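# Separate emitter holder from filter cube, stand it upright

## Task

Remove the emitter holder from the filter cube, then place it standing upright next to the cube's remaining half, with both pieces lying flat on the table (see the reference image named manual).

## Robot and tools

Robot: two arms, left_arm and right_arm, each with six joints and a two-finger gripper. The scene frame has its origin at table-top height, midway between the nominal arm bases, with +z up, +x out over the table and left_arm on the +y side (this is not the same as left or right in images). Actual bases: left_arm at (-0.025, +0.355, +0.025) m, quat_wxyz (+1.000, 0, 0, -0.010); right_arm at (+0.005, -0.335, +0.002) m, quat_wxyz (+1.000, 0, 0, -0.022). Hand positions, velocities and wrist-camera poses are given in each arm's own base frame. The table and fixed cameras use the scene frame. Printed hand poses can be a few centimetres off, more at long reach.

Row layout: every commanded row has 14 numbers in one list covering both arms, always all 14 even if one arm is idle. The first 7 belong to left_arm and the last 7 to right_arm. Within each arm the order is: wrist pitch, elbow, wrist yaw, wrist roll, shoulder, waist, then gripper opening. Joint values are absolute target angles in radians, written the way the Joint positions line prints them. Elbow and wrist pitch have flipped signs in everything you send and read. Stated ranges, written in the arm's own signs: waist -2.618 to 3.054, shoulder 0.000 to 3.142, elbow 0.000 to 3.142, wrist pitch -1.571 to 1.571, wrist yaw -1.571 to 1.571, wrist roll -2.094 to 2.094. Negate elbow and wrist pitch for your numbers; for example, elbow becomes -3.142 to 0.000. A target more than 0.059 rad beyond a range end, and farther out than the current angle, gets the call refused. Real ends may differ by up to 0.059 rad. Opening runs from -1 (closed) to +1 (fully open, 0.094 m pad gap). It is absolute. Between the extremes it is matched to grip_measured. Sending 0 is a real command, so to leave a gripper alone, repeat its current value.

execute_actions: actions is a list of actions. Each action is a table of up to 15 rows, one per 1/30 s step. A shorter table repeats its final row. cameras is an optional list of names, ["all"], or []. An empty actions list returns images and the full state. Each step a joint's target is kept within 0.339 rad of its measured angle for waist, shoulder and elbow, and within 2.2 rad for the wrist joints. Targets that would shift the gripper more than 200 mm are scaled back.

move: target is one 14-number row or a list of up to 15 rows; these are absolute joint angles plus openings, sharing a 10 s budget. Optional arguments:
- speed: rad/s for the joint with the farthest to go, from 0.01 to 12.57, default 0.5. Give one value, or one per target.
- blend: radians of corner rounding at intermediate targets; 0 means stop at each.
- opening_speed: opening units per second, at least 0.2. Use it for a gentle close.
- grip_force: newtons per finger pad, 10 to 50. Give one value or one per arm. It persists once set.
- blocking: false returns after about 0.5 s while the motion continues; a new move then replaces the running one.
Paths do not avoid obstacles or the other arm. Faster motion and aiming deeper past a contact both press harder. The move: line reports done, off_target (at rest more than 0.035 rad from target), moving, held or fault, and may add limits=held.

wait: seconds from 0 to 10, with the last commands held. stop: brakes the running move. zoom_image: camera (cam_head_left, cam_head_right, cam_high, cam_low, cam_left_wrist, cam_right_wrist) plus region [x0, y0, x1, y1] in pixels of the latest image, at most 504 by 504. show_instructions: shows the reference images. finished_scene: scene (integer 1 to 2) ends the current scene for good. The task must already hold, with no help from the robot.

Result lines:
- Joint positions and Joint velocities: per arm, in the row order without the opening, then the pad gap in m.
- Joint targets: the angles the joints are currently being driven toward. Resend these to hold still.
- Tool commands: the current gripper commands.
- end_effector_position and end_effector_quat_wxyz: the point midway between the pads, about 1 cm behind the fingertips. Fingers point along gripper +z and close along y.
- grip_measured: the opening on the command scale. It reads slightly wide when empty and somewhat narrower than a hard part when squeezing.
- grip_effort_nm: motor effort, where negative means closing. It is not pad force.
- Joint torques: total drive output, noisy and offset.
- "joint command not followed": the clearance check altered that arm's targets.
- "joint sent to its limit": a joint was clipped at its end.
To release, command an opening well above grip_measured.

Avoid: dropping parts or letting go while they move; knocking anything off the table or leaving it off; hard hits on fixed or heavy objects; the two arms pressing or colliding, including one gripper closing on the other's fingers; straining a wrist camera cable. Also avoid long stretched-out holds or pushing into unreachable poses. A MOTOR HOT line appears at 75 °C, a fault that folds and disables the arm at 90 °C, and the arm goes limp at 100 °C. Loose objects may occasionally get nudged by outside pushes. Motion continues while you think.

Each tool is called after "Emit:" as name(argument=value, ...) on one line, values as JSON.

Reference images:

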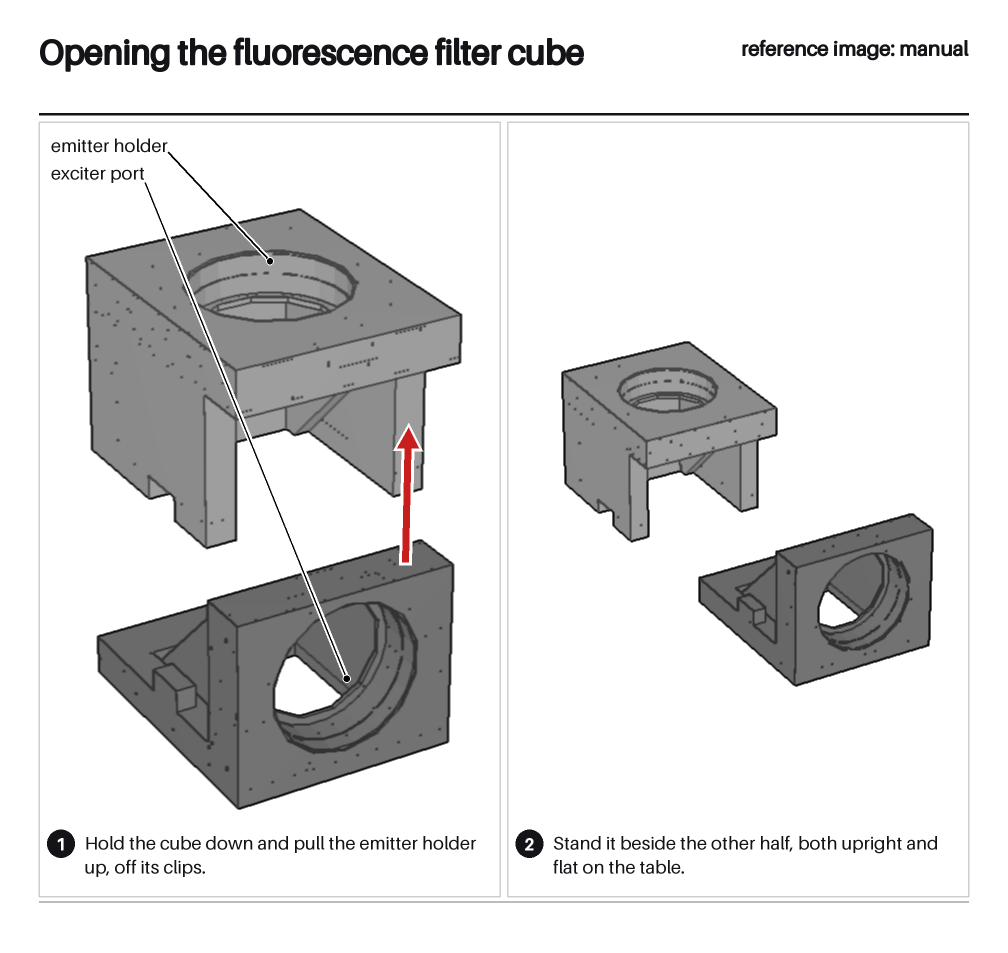

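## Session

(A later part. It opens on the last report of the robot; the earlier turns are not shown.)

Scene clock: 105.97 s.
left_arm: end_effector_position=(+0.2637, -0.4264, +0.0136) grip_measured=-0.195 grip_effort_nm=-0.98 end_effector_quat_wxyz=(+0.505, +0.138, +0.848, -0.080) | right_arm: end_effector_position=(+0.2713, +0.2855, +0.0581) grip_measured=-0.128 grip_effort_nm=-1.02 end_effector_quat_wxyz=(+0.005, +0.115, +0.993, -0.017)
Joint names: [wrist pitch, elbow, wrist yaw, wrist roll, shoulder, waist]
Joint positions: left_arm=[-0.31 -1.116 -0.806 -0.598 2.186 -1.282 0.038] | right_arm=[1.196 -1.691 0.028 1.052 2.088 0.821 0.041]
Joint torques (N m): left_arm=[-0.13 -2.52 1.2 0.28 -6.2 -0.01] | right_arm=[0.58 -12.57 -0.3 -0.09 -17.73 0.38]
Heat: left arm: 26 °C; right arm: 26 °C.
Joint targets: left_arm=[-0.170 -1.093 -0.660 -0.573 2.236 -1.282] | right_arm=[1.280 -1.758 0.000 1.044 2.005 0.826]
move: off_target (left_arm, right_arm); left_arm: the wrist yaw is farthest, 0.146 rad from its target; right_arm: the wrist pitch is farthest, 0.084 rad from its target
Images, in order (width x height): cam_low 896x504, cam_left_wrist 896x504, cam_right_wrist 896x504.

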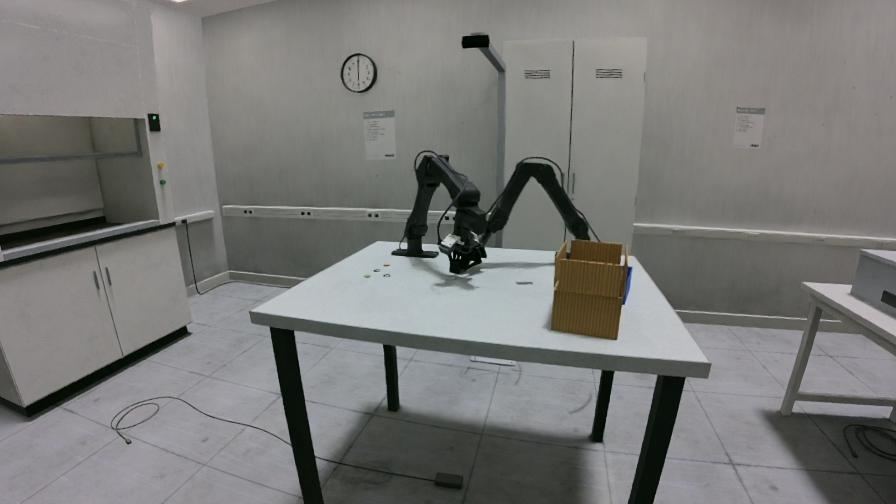

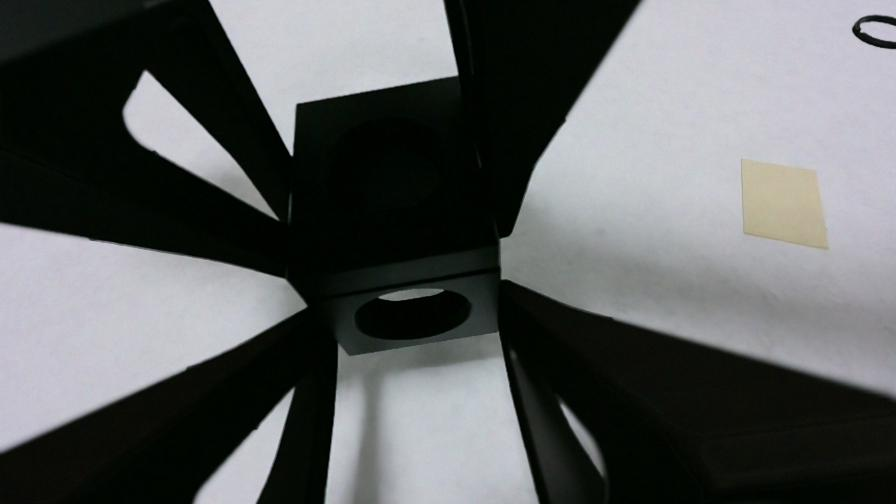

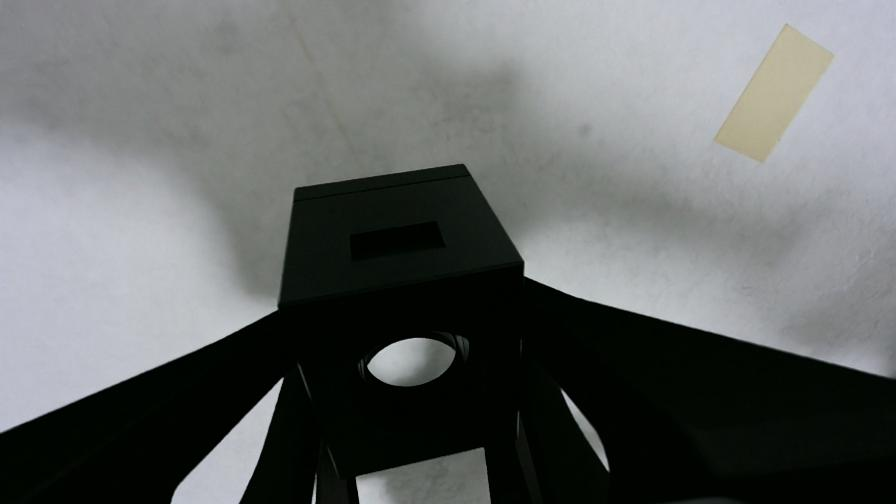

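Emit:
move(target=[[-0.060, -1.093, -0.590, -0.573, 2.256, -1.282, -0.35, 1.330, -1.800, 0.0, 1.044, 1.985, 0.826, -0.35], [-0.060, -1.093, -0.590, -0.573, 2.256, -1.282, -0.35, 1.400, -1.860, 0.0, 1.044, 1.960, 0.826, -0.35]], speed=0.15, blend=[0.03, 0], cameras=["cam_right_wrist", "cam_left_wrist", "cam_low"])

Scene clock: 108.27 s.
left_arm: end_effector_position=(+0.2542, -0.4238, -0.0087) grip_measured=-0.195 grip_effort_nm=-0.98 end_effector_quat_wxyz=(+0.462, +0.176, +0.866, -0.068) | right_arm: end_effector_position=(+0.2681, +0.2875, +0.1365) grip_measured=-0.128 grip_effort_nm=-1.02 end_effector_quat_wxyz=(+0.020, +0.114, +0.993, +0.028)
Joint names: [wrist pitch, elbow, wrist yaw, wrist roll, shoulder, waist]
Joint positions: left_arm=[-0.224 -1.121 -0.724 -0.593 2.196 -1.277 0.038] | right_arm=[1.365 -1.844 -0.001 1.046 1.981 0.817 0.041]
Joint torques (N m): left_arm=[0.18 -1.98 1.08 0.2 -5.56 -0.4] | right_arm=[-0.03 -7.61 0 -0.05 -11.64 0.69]
Heat: left arm: 26 °C; right arm: 26 °C.
Joint targets: left_arm=[-0.060 -1.093 -0.590 -0.573 2.256 -1.282] | right_arm=[1.400 -1.860 0.000 1.044 1.960 0.826]
move: off_target (left_arm); left_arm: the wrist pitch is farthest, 0.164 rad from its target
Images, in order (width x height): cam_low 896x504, cam_left_wrist 896x504, cam_right_wrist 896x504.

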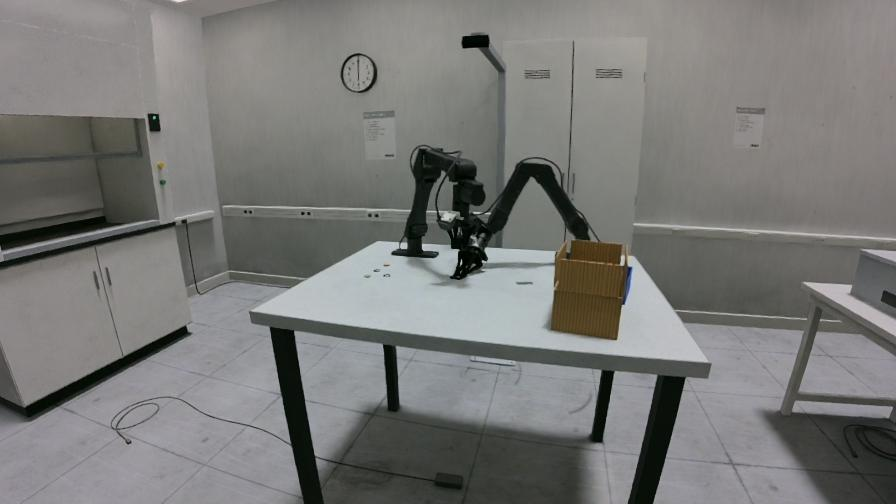

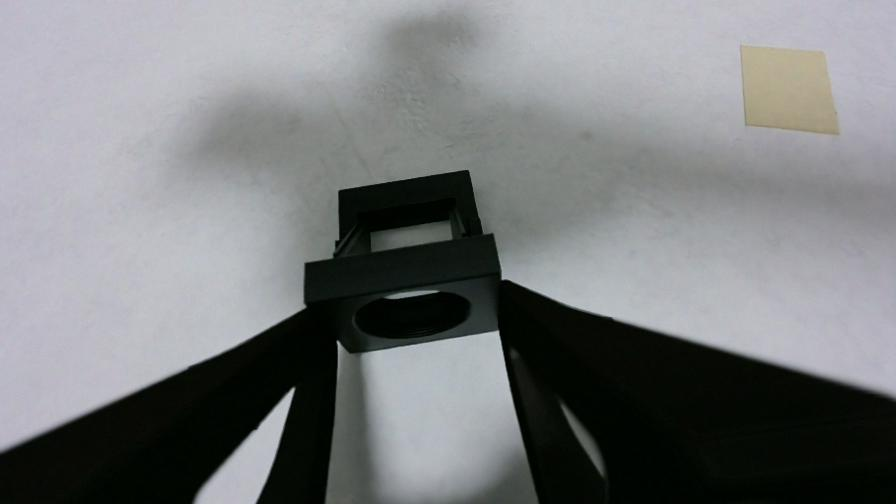

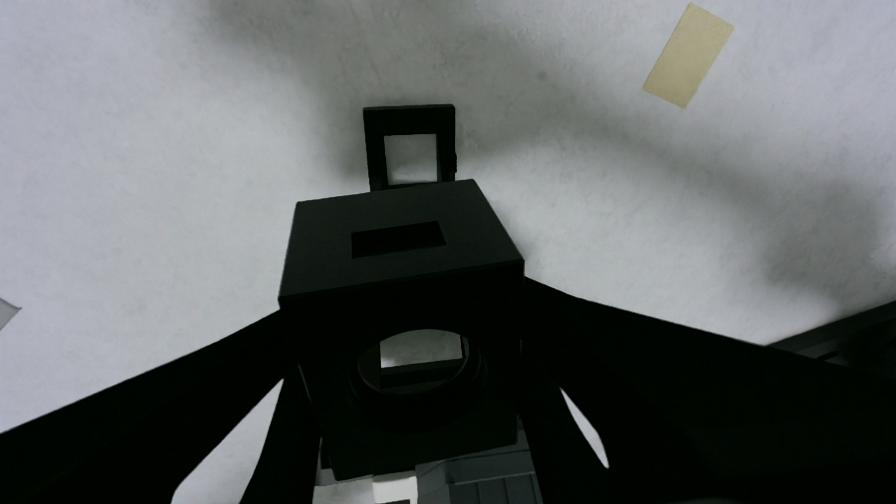

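Emit:
move(target=[-0.410, -1.093, -0.782, -0.573, 2.236, -1.282, -0.35, 1.260, -1.425, 0.0, 0.905, 1.725, 0.685, -0.35], speed=0.3, cameras=["cam_right_wrist", "cam_left_wrist", "cam_low", "cam_head_left"])

Scene clock: 113.17 s.
left_arm: end_effector_position=(+0.2625, -0.4325, +0.0029) grip_measured=-0.195 grip_effort_nm=-0.98 end_effector_quat_wxyz=(+0.500, +0.147, +0.847, -0.099) | right_arm: end_effector_position=(+0.2453, +0.2051, +0.1043) grip_measured=-0.128 grip_effort_nm=-1.02 end_effector_quat_wxyz=(-0.004, +0.108, +0.994, -0.002)
Joint names: [wrist pitch, elbow, wrist yaw, wrist roll, shoulder, waist]
Joint positions: left_arm=[-0.387 -1.1 -0.764 -0.576 2.215 -1.277 0.038] | right_arm=[1.248 -1.433 -0.003 0.908 1.764 0.691 0.041]
Joint torques (N m): left_arm=[-1.78 -3.45 -0.47 -0.02 -8.27 -0.36] | right_arm=[-0.14 -5.09 0.03 -0.03 -11.17 -0.61]
Heat: left arm: 26 °C; right arm: 26 °C.
Joint targets: left_arm=[-0.410 -1.093 -0.782 -0.573 2.236 -1.282] | right_arm=[1.260 -1.425 0.000 0.905 1.725 0.685]
move: off_target (right_arm); right_arm: the shoulder is farthest, 0.039 rad from its target
Images, in order (width x height): cam_head_left 896x504, cam_low 896x504, cam_left_wrist 896x504, cam_right_wrist 896x504.

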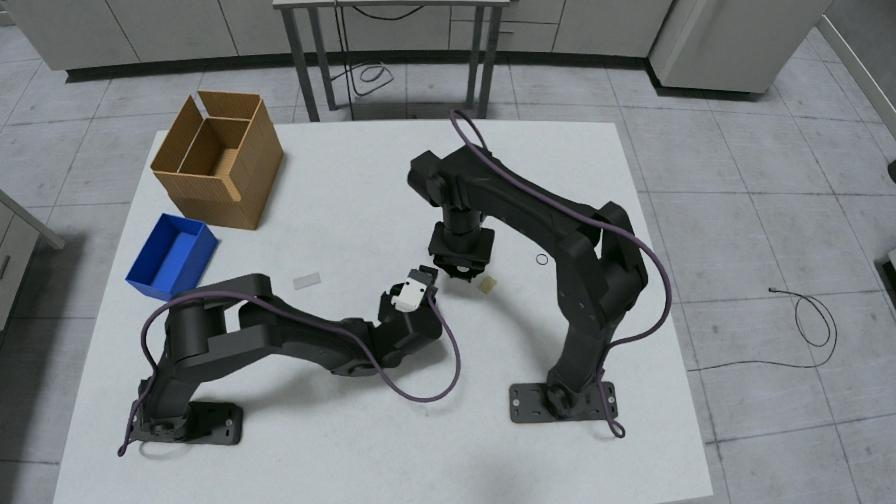

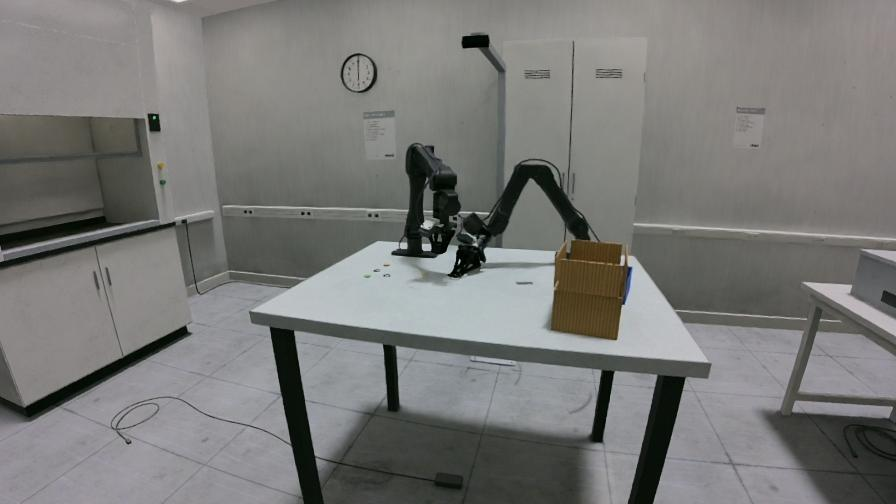

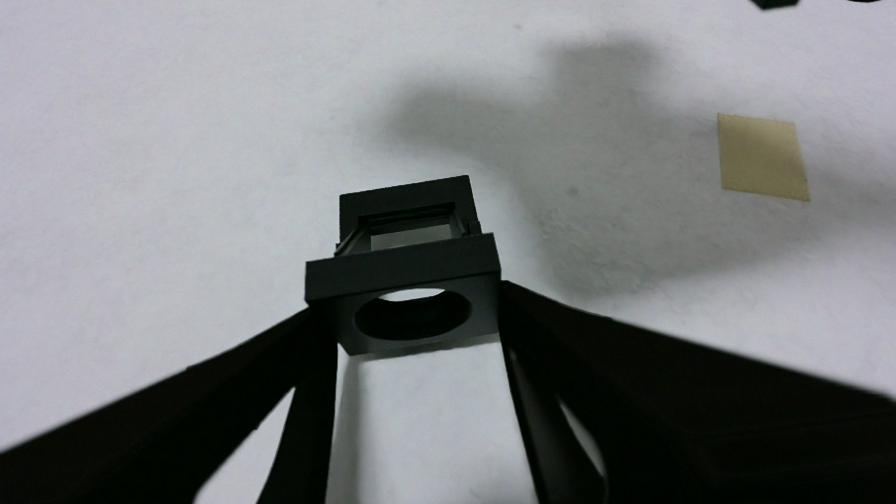

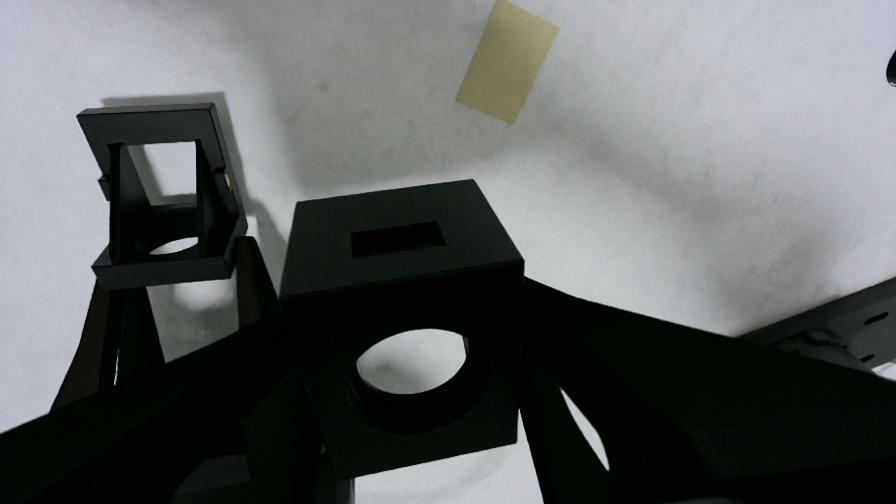

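Emit:
move(target=[-0.419, -1.067, -0.800, -0.573, 2.241, -1.289, -0.35, 1.260, -1.425, 0.0, 0.905, 1.725, 0.685, -0.35], speed=0.1, cameras=["cam_right_wrist", "cam_left_wrist"])

Emit:
zoom_image(camera="cam_right_wrist", region=[40, 60, 340, 320])

Scene clock: 115.17 s.
left_arm: end_effector_position=(+0.2603, -0.4244, -0.0022) grip_measured=-0.195 grip_effort_nm=-0.98 end_effector_quat_wxyz=(+0.502, +0.149, +0.847, -0.088) | right_arm: end_effector_position=(+0.2455, +0.2052, +0.1043) grip_measured=-0.128 grip_effort_nm=-1.02 end_effector_quat_wxyz=(-0.004, +0.108, +0.994, -0.001)
Joint names: [wrist pitch, elbow, wrist yaw, wrist roll, shoulder, waist]
Joint positions: left_arm=[-0.397 -1.074 -0.782 -0.576 2.215 -1.281 0.038] | right_arm=[1.247 -1.433 -0.003 0.907 1.764 0.691 0.041]
Joint torques (N m): left_arm=[-1.79 -3.36 -0.48 0.01 -7.8 -0.62] | right_arm=[-0.13 -5.14 0.03 -0.05 -11.21 -0.66]
Heat: left arm: 26 °C; right arm: 26 °C.
Joint targets: left_arm=[-0.419 -1.067 -0.800 -0.573 2.241 -1.289] | right_arm=[1.260 -1.425 0.000 0.905 1.725 0.685]
move: off_target (right_arm); right_arm: the shoulder is farthest, 0.039 rad from its target
Images, in order (width x height): cam_left_wrist 896x504, cam_right_wrist 896x504.

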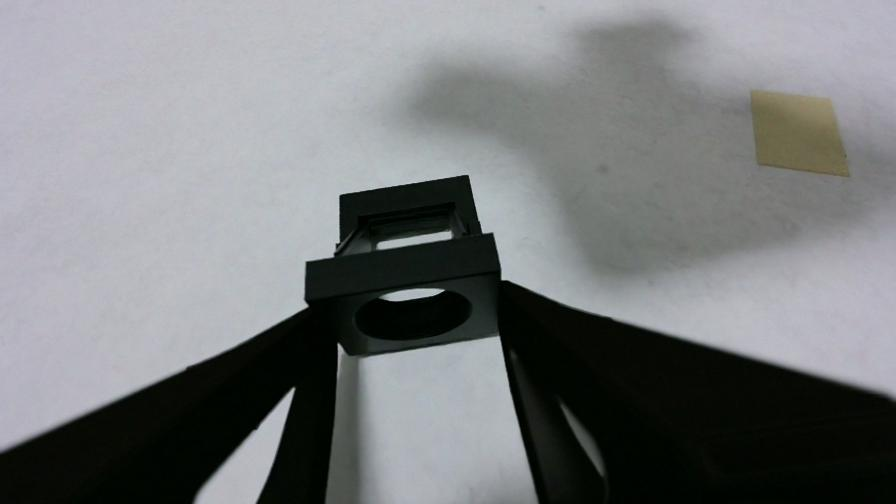

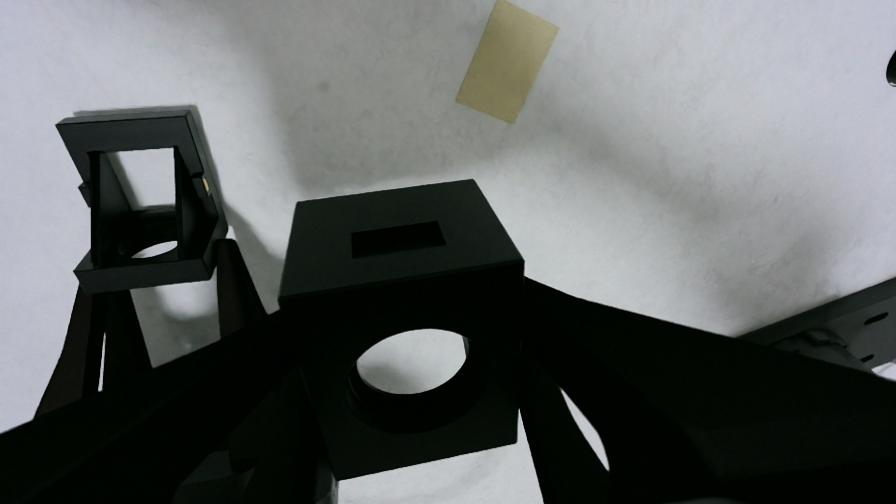

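Scaled by 1.680 from the camera's 896x504 image, which has a finer 1280x720 frame.

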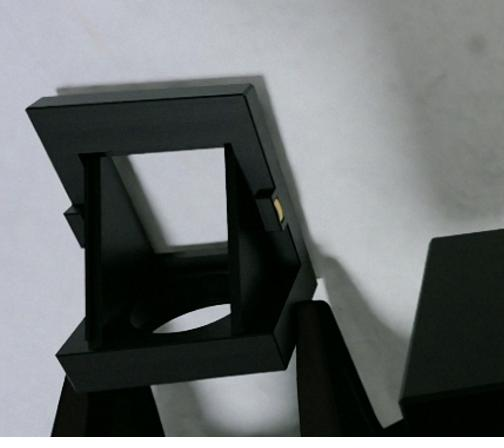

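Emit:
move(target=[-0.425, -1.067, -0.800, -0.573, 2.251, -1.289, -0.35, 1.260, -1.425, 0.0, 0.905, 1.725, 0.685, -0.35], speed=0.1, cameras=["cam_right_wrist", "cam_left_wrist"])

Emit:
zoom_image(camera="cam_right_wrist", region=[40, 60, 340, 320])

Scene clock: 116.50 s.
left_arm: end_effector_position=(+0.2608, -0.4241, -0.0049) grip_measured=-0.195 grip_effort_nm=-0.98 end_effector_quat_wxyz=(+0.504, +0.148, +0.847, -0.087) | right_arm: end_effector_position=(+0.2455, +0.2052, +0.1043) grip_measured=-0.128 grip_effort_nm=-1.02 end_effector_quat_wxyz=(-0.004, +0.108, +0.994, -0.001)
Joint names: [wrist pitch, elbow, wrist yaw, wrist roll, shoulder, waist]
Joint positions: left_arm=[-0.408 -1.074 -0.787 -0.575 2.225 -1.281 0.038] | right_arm=[1.247 -1.433 -0.003 0.907 1.764 0.691 0.041]
Joint torques (N m): left_arm=[-1.78 -3.29 -0.42 0.01 -7.8 -0.64] | right_arm=[-0.16 -5.07 0.02 -0.02 -11.19 -0.64]
Heat: left arm: 26 °C; right arm: 27 °C.
Joint targets: left_arm=[-0.425 -1.067 -0.800 -0.573 2.251 -1.289] | right_arm=[1.260 -1.425 0.000 0.905 1.725 0.685]
move: off_target (right_arm); right_arm: the shoulder is farthest, 0.039 rad from its target
Images, in order (width x height): cam_left_wrist 896x504, cam_right_wrist 896x504.

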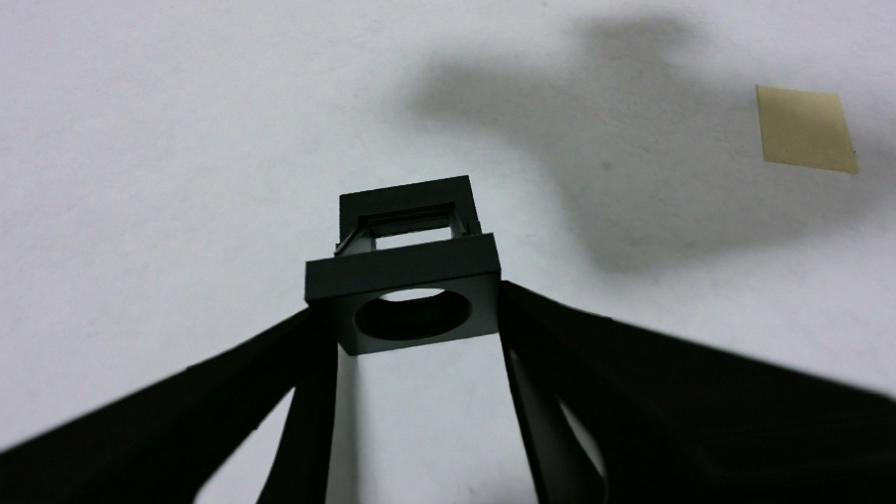

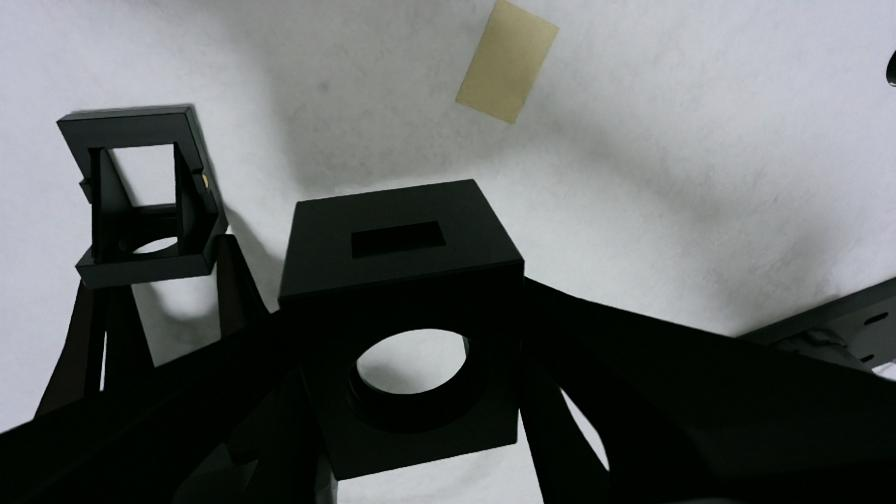

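Scaled by 1.680 from the camera's 896x504 image, which has a finer 1280x720 frame.

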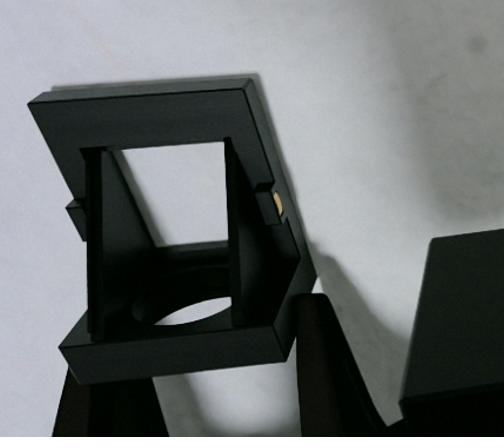

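Emit:
move(target=[[-0.405, -1.067, -0.795, -0.573, 2.256, -1.289, -0.35, 1.260, -1.425, 0.0, 0.905, 1.725, 0.685, -0.35]], speed=0.1, cameras=["cam_right_wrist"])

Emit:
zoom_image(camera="cam_right_wrist", region=[40, 60, 340, 320])

Scene clock: 117.70 s.
left_arm: end_effector_position=(+0.2608, -0.4239, -0.0051) grip_measured=-0.195 grip_effort_nm=-0.98 end_effector_quat_wxyz=(+0.504, +0.148, +0.847, -0.087) | right_arm: end_effector_position=(+0.2455, +0.2052, +0.1043) grip_measured=-0.128 grip_effort_nm=-1.02 end_effector_quat_wxyz=(-0.004, +0.108, +0.994, -0.001)
Joint names: [wrist pitch, elbow, wrist yaw, wrist roll, shoulder, waist]
Joint positions: left_arm=[-0.408 -1.074 -0.787 -0.575 2.226 -1.281 0.038] | right_arm=[1.247 -1.433 -0.003 0.907 1.764 0.691 0.041]
Joint torques (N m): left_arm=[-1.54 -3.33 -0.36 -0.01 -7.58 -0.61] | right_arm=[-0.14 -5.12 0.02 -0.05 -11.11 -0.59]
Heat: left arm: 26 °C; right arm: 27 °C.
Joint targets: left_arm=[-0.405 -1.067 -0.795 -0.573 2.256 -1.289] | right_arm=[1.260 -1.425 0.000 0.905 1.725 0.685]
move: off_target (right_arm); right_arm: the shoulder is farthest, 0.039 rad from its target
Images, in order (width x height): cam_right_wrist 896x504.

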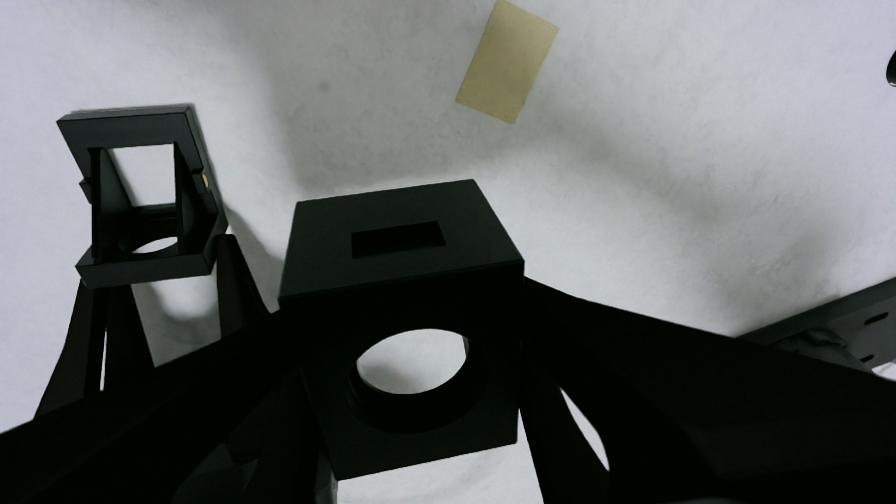

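Scaled by 1.680 from the camera's 896x504 image, which has a finer 1280x720 frame.

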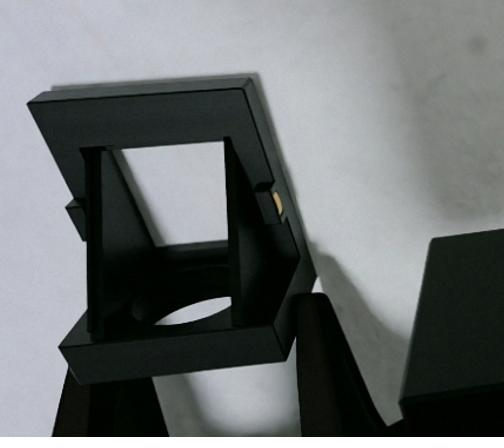

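Emit:
move(target=[[-0.375, -1.067, -0.780, -0.573, 2.256, -1.289, -0.35, 1.260, -1.425, 0.0, 0.905, 1.725, 0.685, -0.35]], speed=0.1, cameras=["cam_right_wrist"])

Emit:
zoom_image(camera="cam_right_wrist", region=[40, 60, 340, 320])

Scene clock: 118.80 s.
left_arm: end_effector_position=(+0.2608, -0.4239, -0.0053) grip_measured=-0.195 grip_effort_nm=-0.98 end_effector_quat_wxyz=(+0.503, +0.148, +0.847, -0.086) | right_arm: end_effector_position=(+0.2455, +0.2052, +0.1043) grip_measured=-0.128 grip_effort_nm=-1.02 end_effector_quat_wxyz=(-0.004, +0.108, +0.994, -0.001)
Joint names: [wrist pitch, elbow, wrist yaw, wrist roll, shoulder, waist]
Joint positions: left_arm=[-0.408 -1.074 -0.787 -0.575 2.226 -1.281 0.038] | right_arm=[1.247 -1.433 -0.003 0.907 1.764 0.691 0.041]
Joint torques (N m): left_arm=[-1.23 -3.33 -0.24 0 -7.58 -0.58] | right_arm=[-0.14 -5.15 0.01 -0.03 -11.18 -0.65]
Heat: left arm: 26 °C; right arm: 27 °C.
Joint targets: left_arm=[-0.375 -1.067 -0.780 -0.573 2.256 -1.289] | right_arm=[1.260 -1.425 0.000 0.905 1.725 0.685]
move: off_target (right_arm); right_arm: the shoulder is farthest, 0.039 rad from its target
Images, in order (width x height): cam_right_wrist 896x504.

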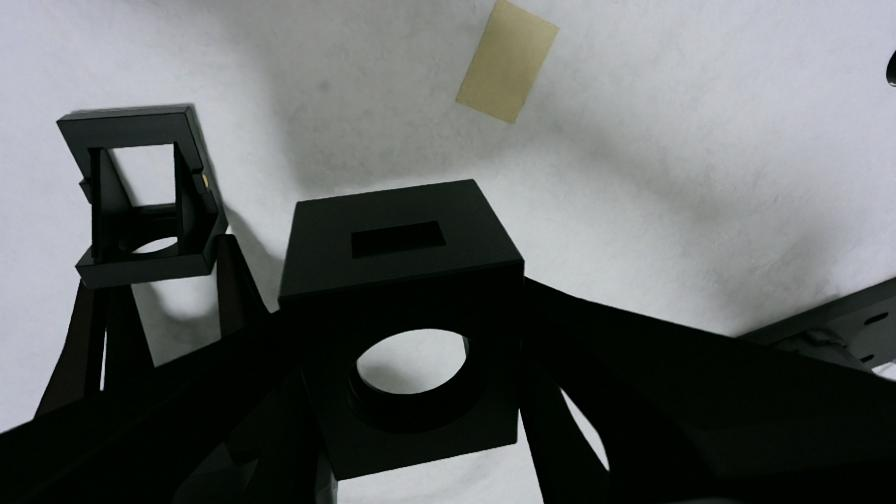

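Scaled by 1.680 from the camera's 896x504 image, which has a finer 1280x720 frame.

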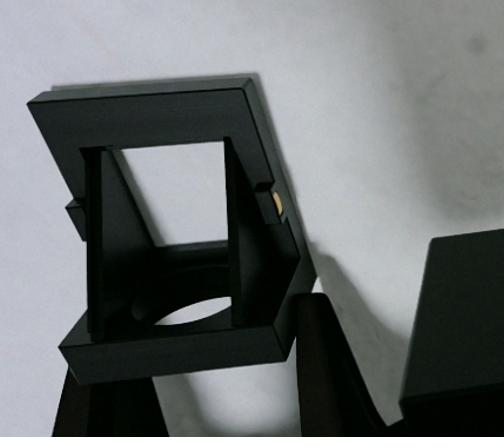

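Emit:
move(target=[[-0.395, -1.067, -0.787, -0.573, 2.250, -1.285, 0.20, 1.260, -1.425, 0.0, 0.905, 1.725, 0.685, -0.35], [-0.358, -1.059, -0.809, -0.609, 2.184, -1.313, 0.20, 1.260, -1.425, 0.0, 0.905, 1.725, 0.685, -0.35], [-0.266, -0.962, -0.880, -0.721, 2.060, -1.352, 0.20, 1.260, -1.425, 0.0, 0.905, 1.725, 0.685, -0.35]], speed=0.2, blend=[0, 0.05, 0], opening_speed=0.5, cameras=["cam_right_wrist", "cam_left_wrist"])

Scene clock: 122.33 s.
left_arm: end_effector_position=(+0.2321, -0.3948, +0.0113) grip_measured=+0.198 grip_effort_nm=0.14 end_effector_quat_wxyz=(+0.502, +0.125, +0.853, -0.074) | right_arm: end_effector_position=(+0.2455, +0.2052, +0.1043) grip_measured=-0.128 grip_effort_nm=-1.02 end_effector_quat_wxyz=(-0.004, +0.108, +0.994, -0.001)
Joint names: [wrist pitch, elbow, wrist yaw, wrist roll, shoulder, waist]
Joint positions: left_arm=[-0.281 -0.972 -0.864 -0.709 2.097 -1.346 0.056] | right_arm=[1.247 -1.433 -0.003 0.907 1.764 0.691 0.041]
Joint torques (N m): left_arm=[-1.31 -3.12 -0.52 -0.18 -11.56 -0.49] | right_arm=[-0.14 -5.16 0.02 -0.04 -11.21 -0.62]
Heat: left arm: 26 °C; right arm: 27 °C.
Joint targets: left_arm=[-0.266 -0.962 -0.880 -0.721 2.060 -1.352] | right_arm=[1.260 -1.425 0.000 0.905 1.725 0.685]
move: off_target (left_arm, right_arm); blend cut to 0.033 rad at target 2; left_arm: the shoulder is farthest, 0.037 rad from its target; right_arm: the shoulder is farthest, 0.039 rad from its target
Images, in order (width x height): cam_left_wrist 896x504, cam_right_wrist 896x504.

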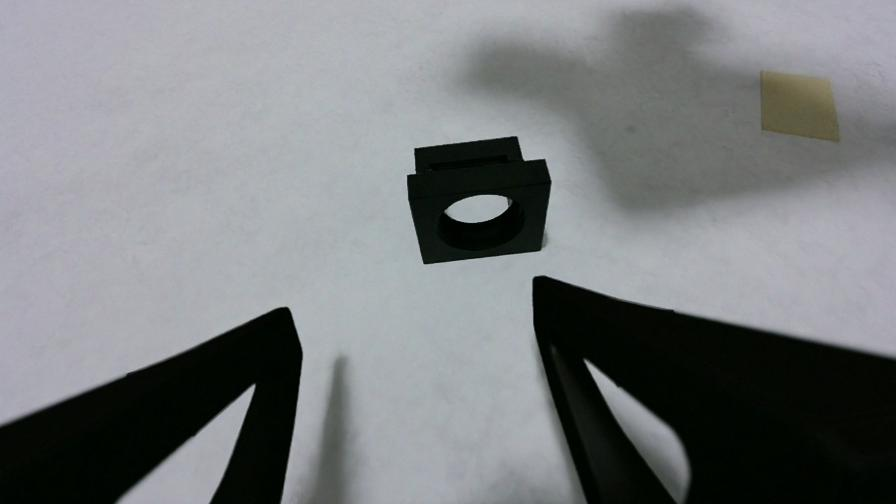

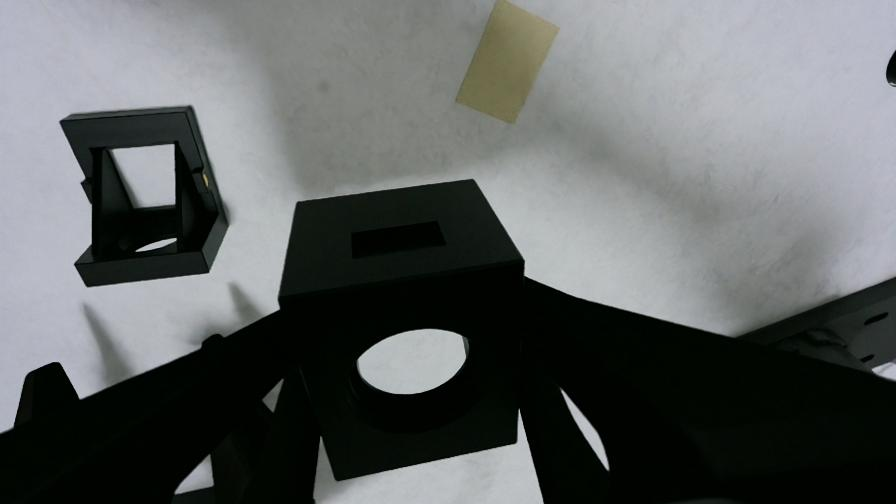

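Emit:
move(target=[-0.266, -0.962, -0.880, -0.721, 2.060, -1.352, 0.20, 1.037, -1.286, 0.0, 0.937, 1.867, 0.724, -0.35], speed=0.25, cameras=["cam_right_wrist", "cam_left_wrist"])

Scene clock: 125.27 s.
left_arm: end_effector_position=(+0.2321, -0.3947, +0.0113) grip_measured=+0.198 grip_effort_nm=0.13 end_effector_quat_wxyz=(+0.502, +0.124, +0.853, -0.073) | right_arm: end_effector_position=(+0.2469, +0.2168, +0.0413) grip_measured=-0.128 grip_effort_nm=-1.02 end_effector_quat_wxyz=(-0.008, +0.105, +0.994, -0.006)
Joint names: [wrist pitch, elbow, wrist yaw, wrist roll, shoulder, waist]
Joint positions: left_arm=[-0.28 -0.972 -0.864 -0.71 2.097 -1.346 0.056] | right_arm=[1.026 -1.292 -0.003 0.925 1.856 0.716 0.041]
Joint torques (N m): left_arm=[-1.31 -3.15 -0.51 -0.15 -11.55 -0.46] | right_arm=[-0.14 -5.01 0.01 0.12 -7.46 0.64]
Heat: left arm: 27 °C; right arm: 28 °C.
Joint targets: left_arm=[-0.266 -0.962 -0.880 -0.721 2.060 -1.352] | right_arm=[1.037 -1.286 0.000 0.937 1.867 0.724]
move: off_target (left_arm); left_arm: the shoulder is farthest, 0.037 rad from its target
Images, in order (width x height): cam_left_wrist 896x504, cam_right_wrist 896x504.

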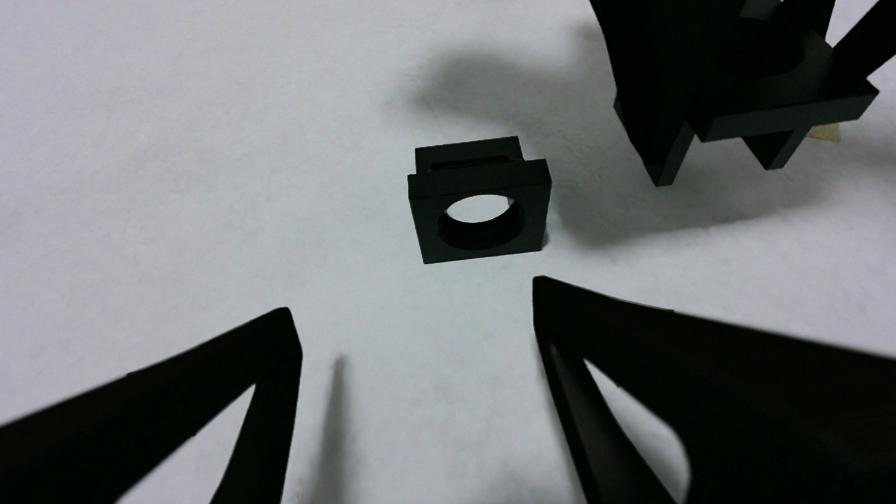

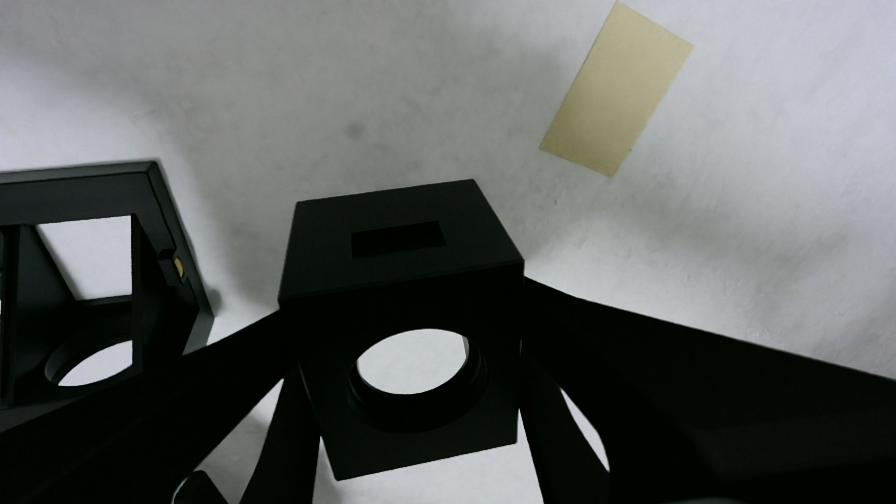

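Emit:
move(target=[-0.266, -0.962, -0.880, -0.721, 2.060, -1.352, 0.20, 0.973, -1.251, 0.0, 0.945, 1.884, 0.726, -0.35], speed=0.08, cameras=["cam_right_wrist", "cam_left_wrist"])

Emit:
zoom_image(camera="cam_left_wrist", region=[520, 0, 896, 220])

Scene clock: 127.17 s.
left_arm: end_effector_position=(+0.2321, -0.3947, +0.0113) grip_measured=+0.198 grip_effort_nm=0.13 end_effector_quat_wxyz=(+0.502, +0.124, +0.853, -0.073) | right_arm: end_effector_position=(+0.2497, +0.2192, +0.0295) grip_measured=-0.128 grip_effort_nm=-1.02 end_effector_quat_wxyz=(-0.002, +0.109, +0.994, +0.001)
Joint names: [wrist pitch, elbow, wrist yaw, wrist roll, shoulder, waist]
Joint positions: left_arm=[-0.28 -0.972 -0.864 -0.71 2.097 -1.346 0.056] | right_arm=[0.963 -1.26 -0.003 0.934 1.868 0.716 0.041]
Joint torques (N m): left_arm=[-1.31 -3.1 -0.5 -0.16 -11.49 -0.47] | right_arm=[-0.2 -4.74 0.01 0.09 -7.2 0.81]
Heat: left arm: 27 °C; right arm: 27 °C.
Joint targets: left_arm=[-0.266 -0.962 -0.880 -0.721 2.060 -1.352] | right_arm=[0.973 -1.251 0.000 0.945 1.884 0.726]
move: off_target (left_arm); left_arm: the shoulder is farthest, 0.037 rad from its target
Images, in order (width x height): cam_left_wrist 896x504, cam_right_wrist 896x504.

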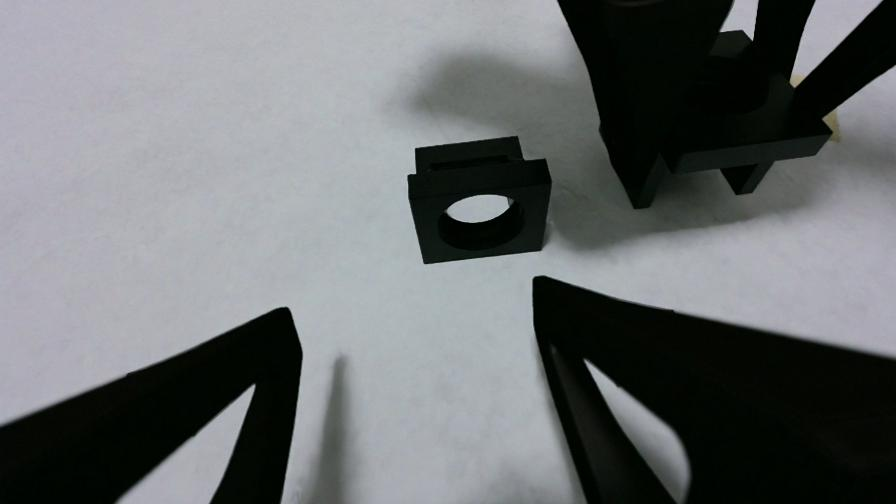

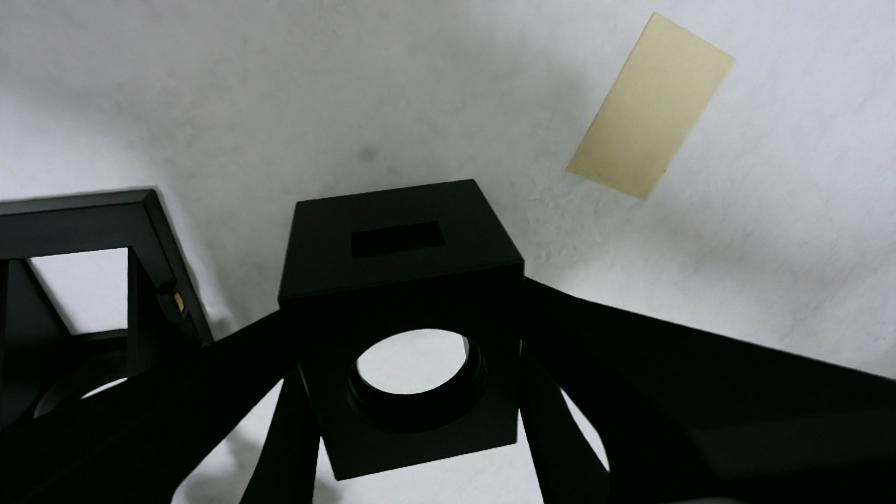

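Scaled by 1.340 from the camera's 896x504 image, which has a finer 1280x720 frame.

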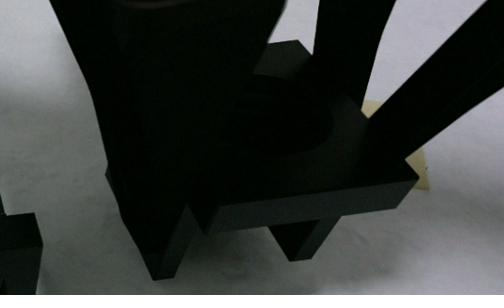

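Emit:
move(target=[-0.266, -0.962, -0.880, -0.721, 2.060, -1.352, 0.20, 0.963, -1.238, 0.0, 0.945, 1.890, 0.726, -0.35], speed=0.08, cameras=["cam_right_wrist", "cam_left_wrist"])

Emit:
zoom_image(camera="cam_left_wrist", region=[520, 0, 896, 220])

Scene clock: 128.47 s.
left_arm: end_effector_position=(+0.2321, -0.3947, +0.0113) grip_measured=+0.198 grip_effort_nm=0.13 end_effector_quat_wxyz=(+0.502, +0.124, +0.853, -0.073) | right_arm: end_effector_position=(+0.2477, +0.2175, +0.0245) grip_measured=-0.128 grip_effort_nm=-1.02 end_effector_quat_wxyz=(-0.005, +0.109, +0.994, -0.003)
Joint names: [wrist pitch, elbow, wrist yaw, wrist roll, shoulder, waist]
Joint positions: left_arm=[-0.28 -0.972 -0.864 -0.71 2.097 -1.346 0.056] | right_arm=[0.953 -1.247 -0.003 0.934 1.875 0.716 0.041]
Joint torques (N m): left_arm=[-1.29 -3.15 -0.51 -0.14 -11.51 -0.5] | right_arm=[-0.16 -4.67 0.02 0.1 -7.25 0.81]
Heat: left arm: 28 °C; right arm: 27 °C.
Joint targets: left_arm=[-0.266 -0.962 -0.880 -0.721 2.060 -1.352] | right_arm=[0.963 -1.238 0.000 0.945 1.890 0.726]
move: off_target (left_arm); left_arm: the shoulder is farthest, 0.037 rad from its target
Images, in order (width x height): cam_left_wrist 896x504, cam_right_wrist 896x504.

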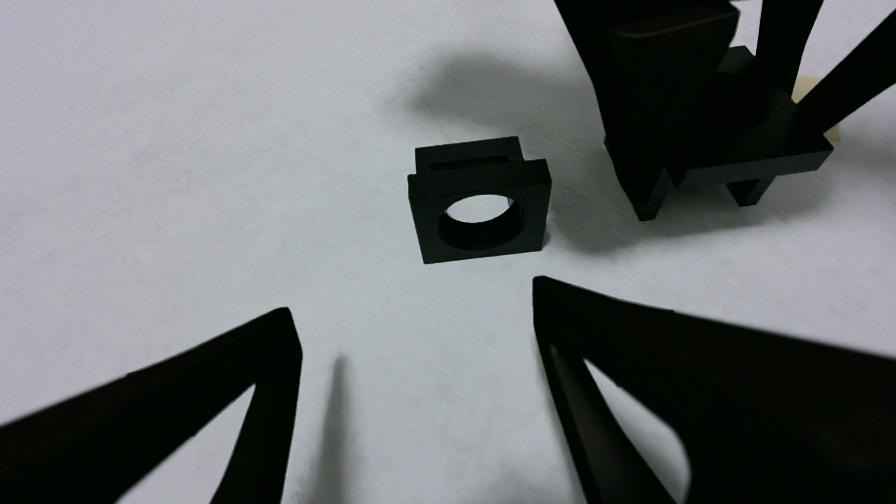

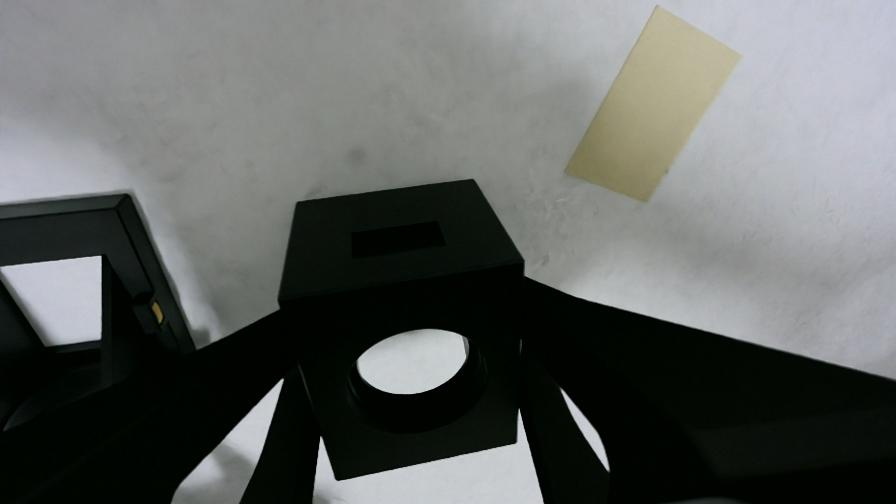

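Scaled by 1.340 from the camera's 896x504 image, which has a finer 1280x720 frame.

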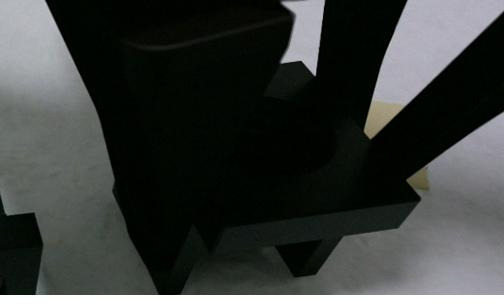

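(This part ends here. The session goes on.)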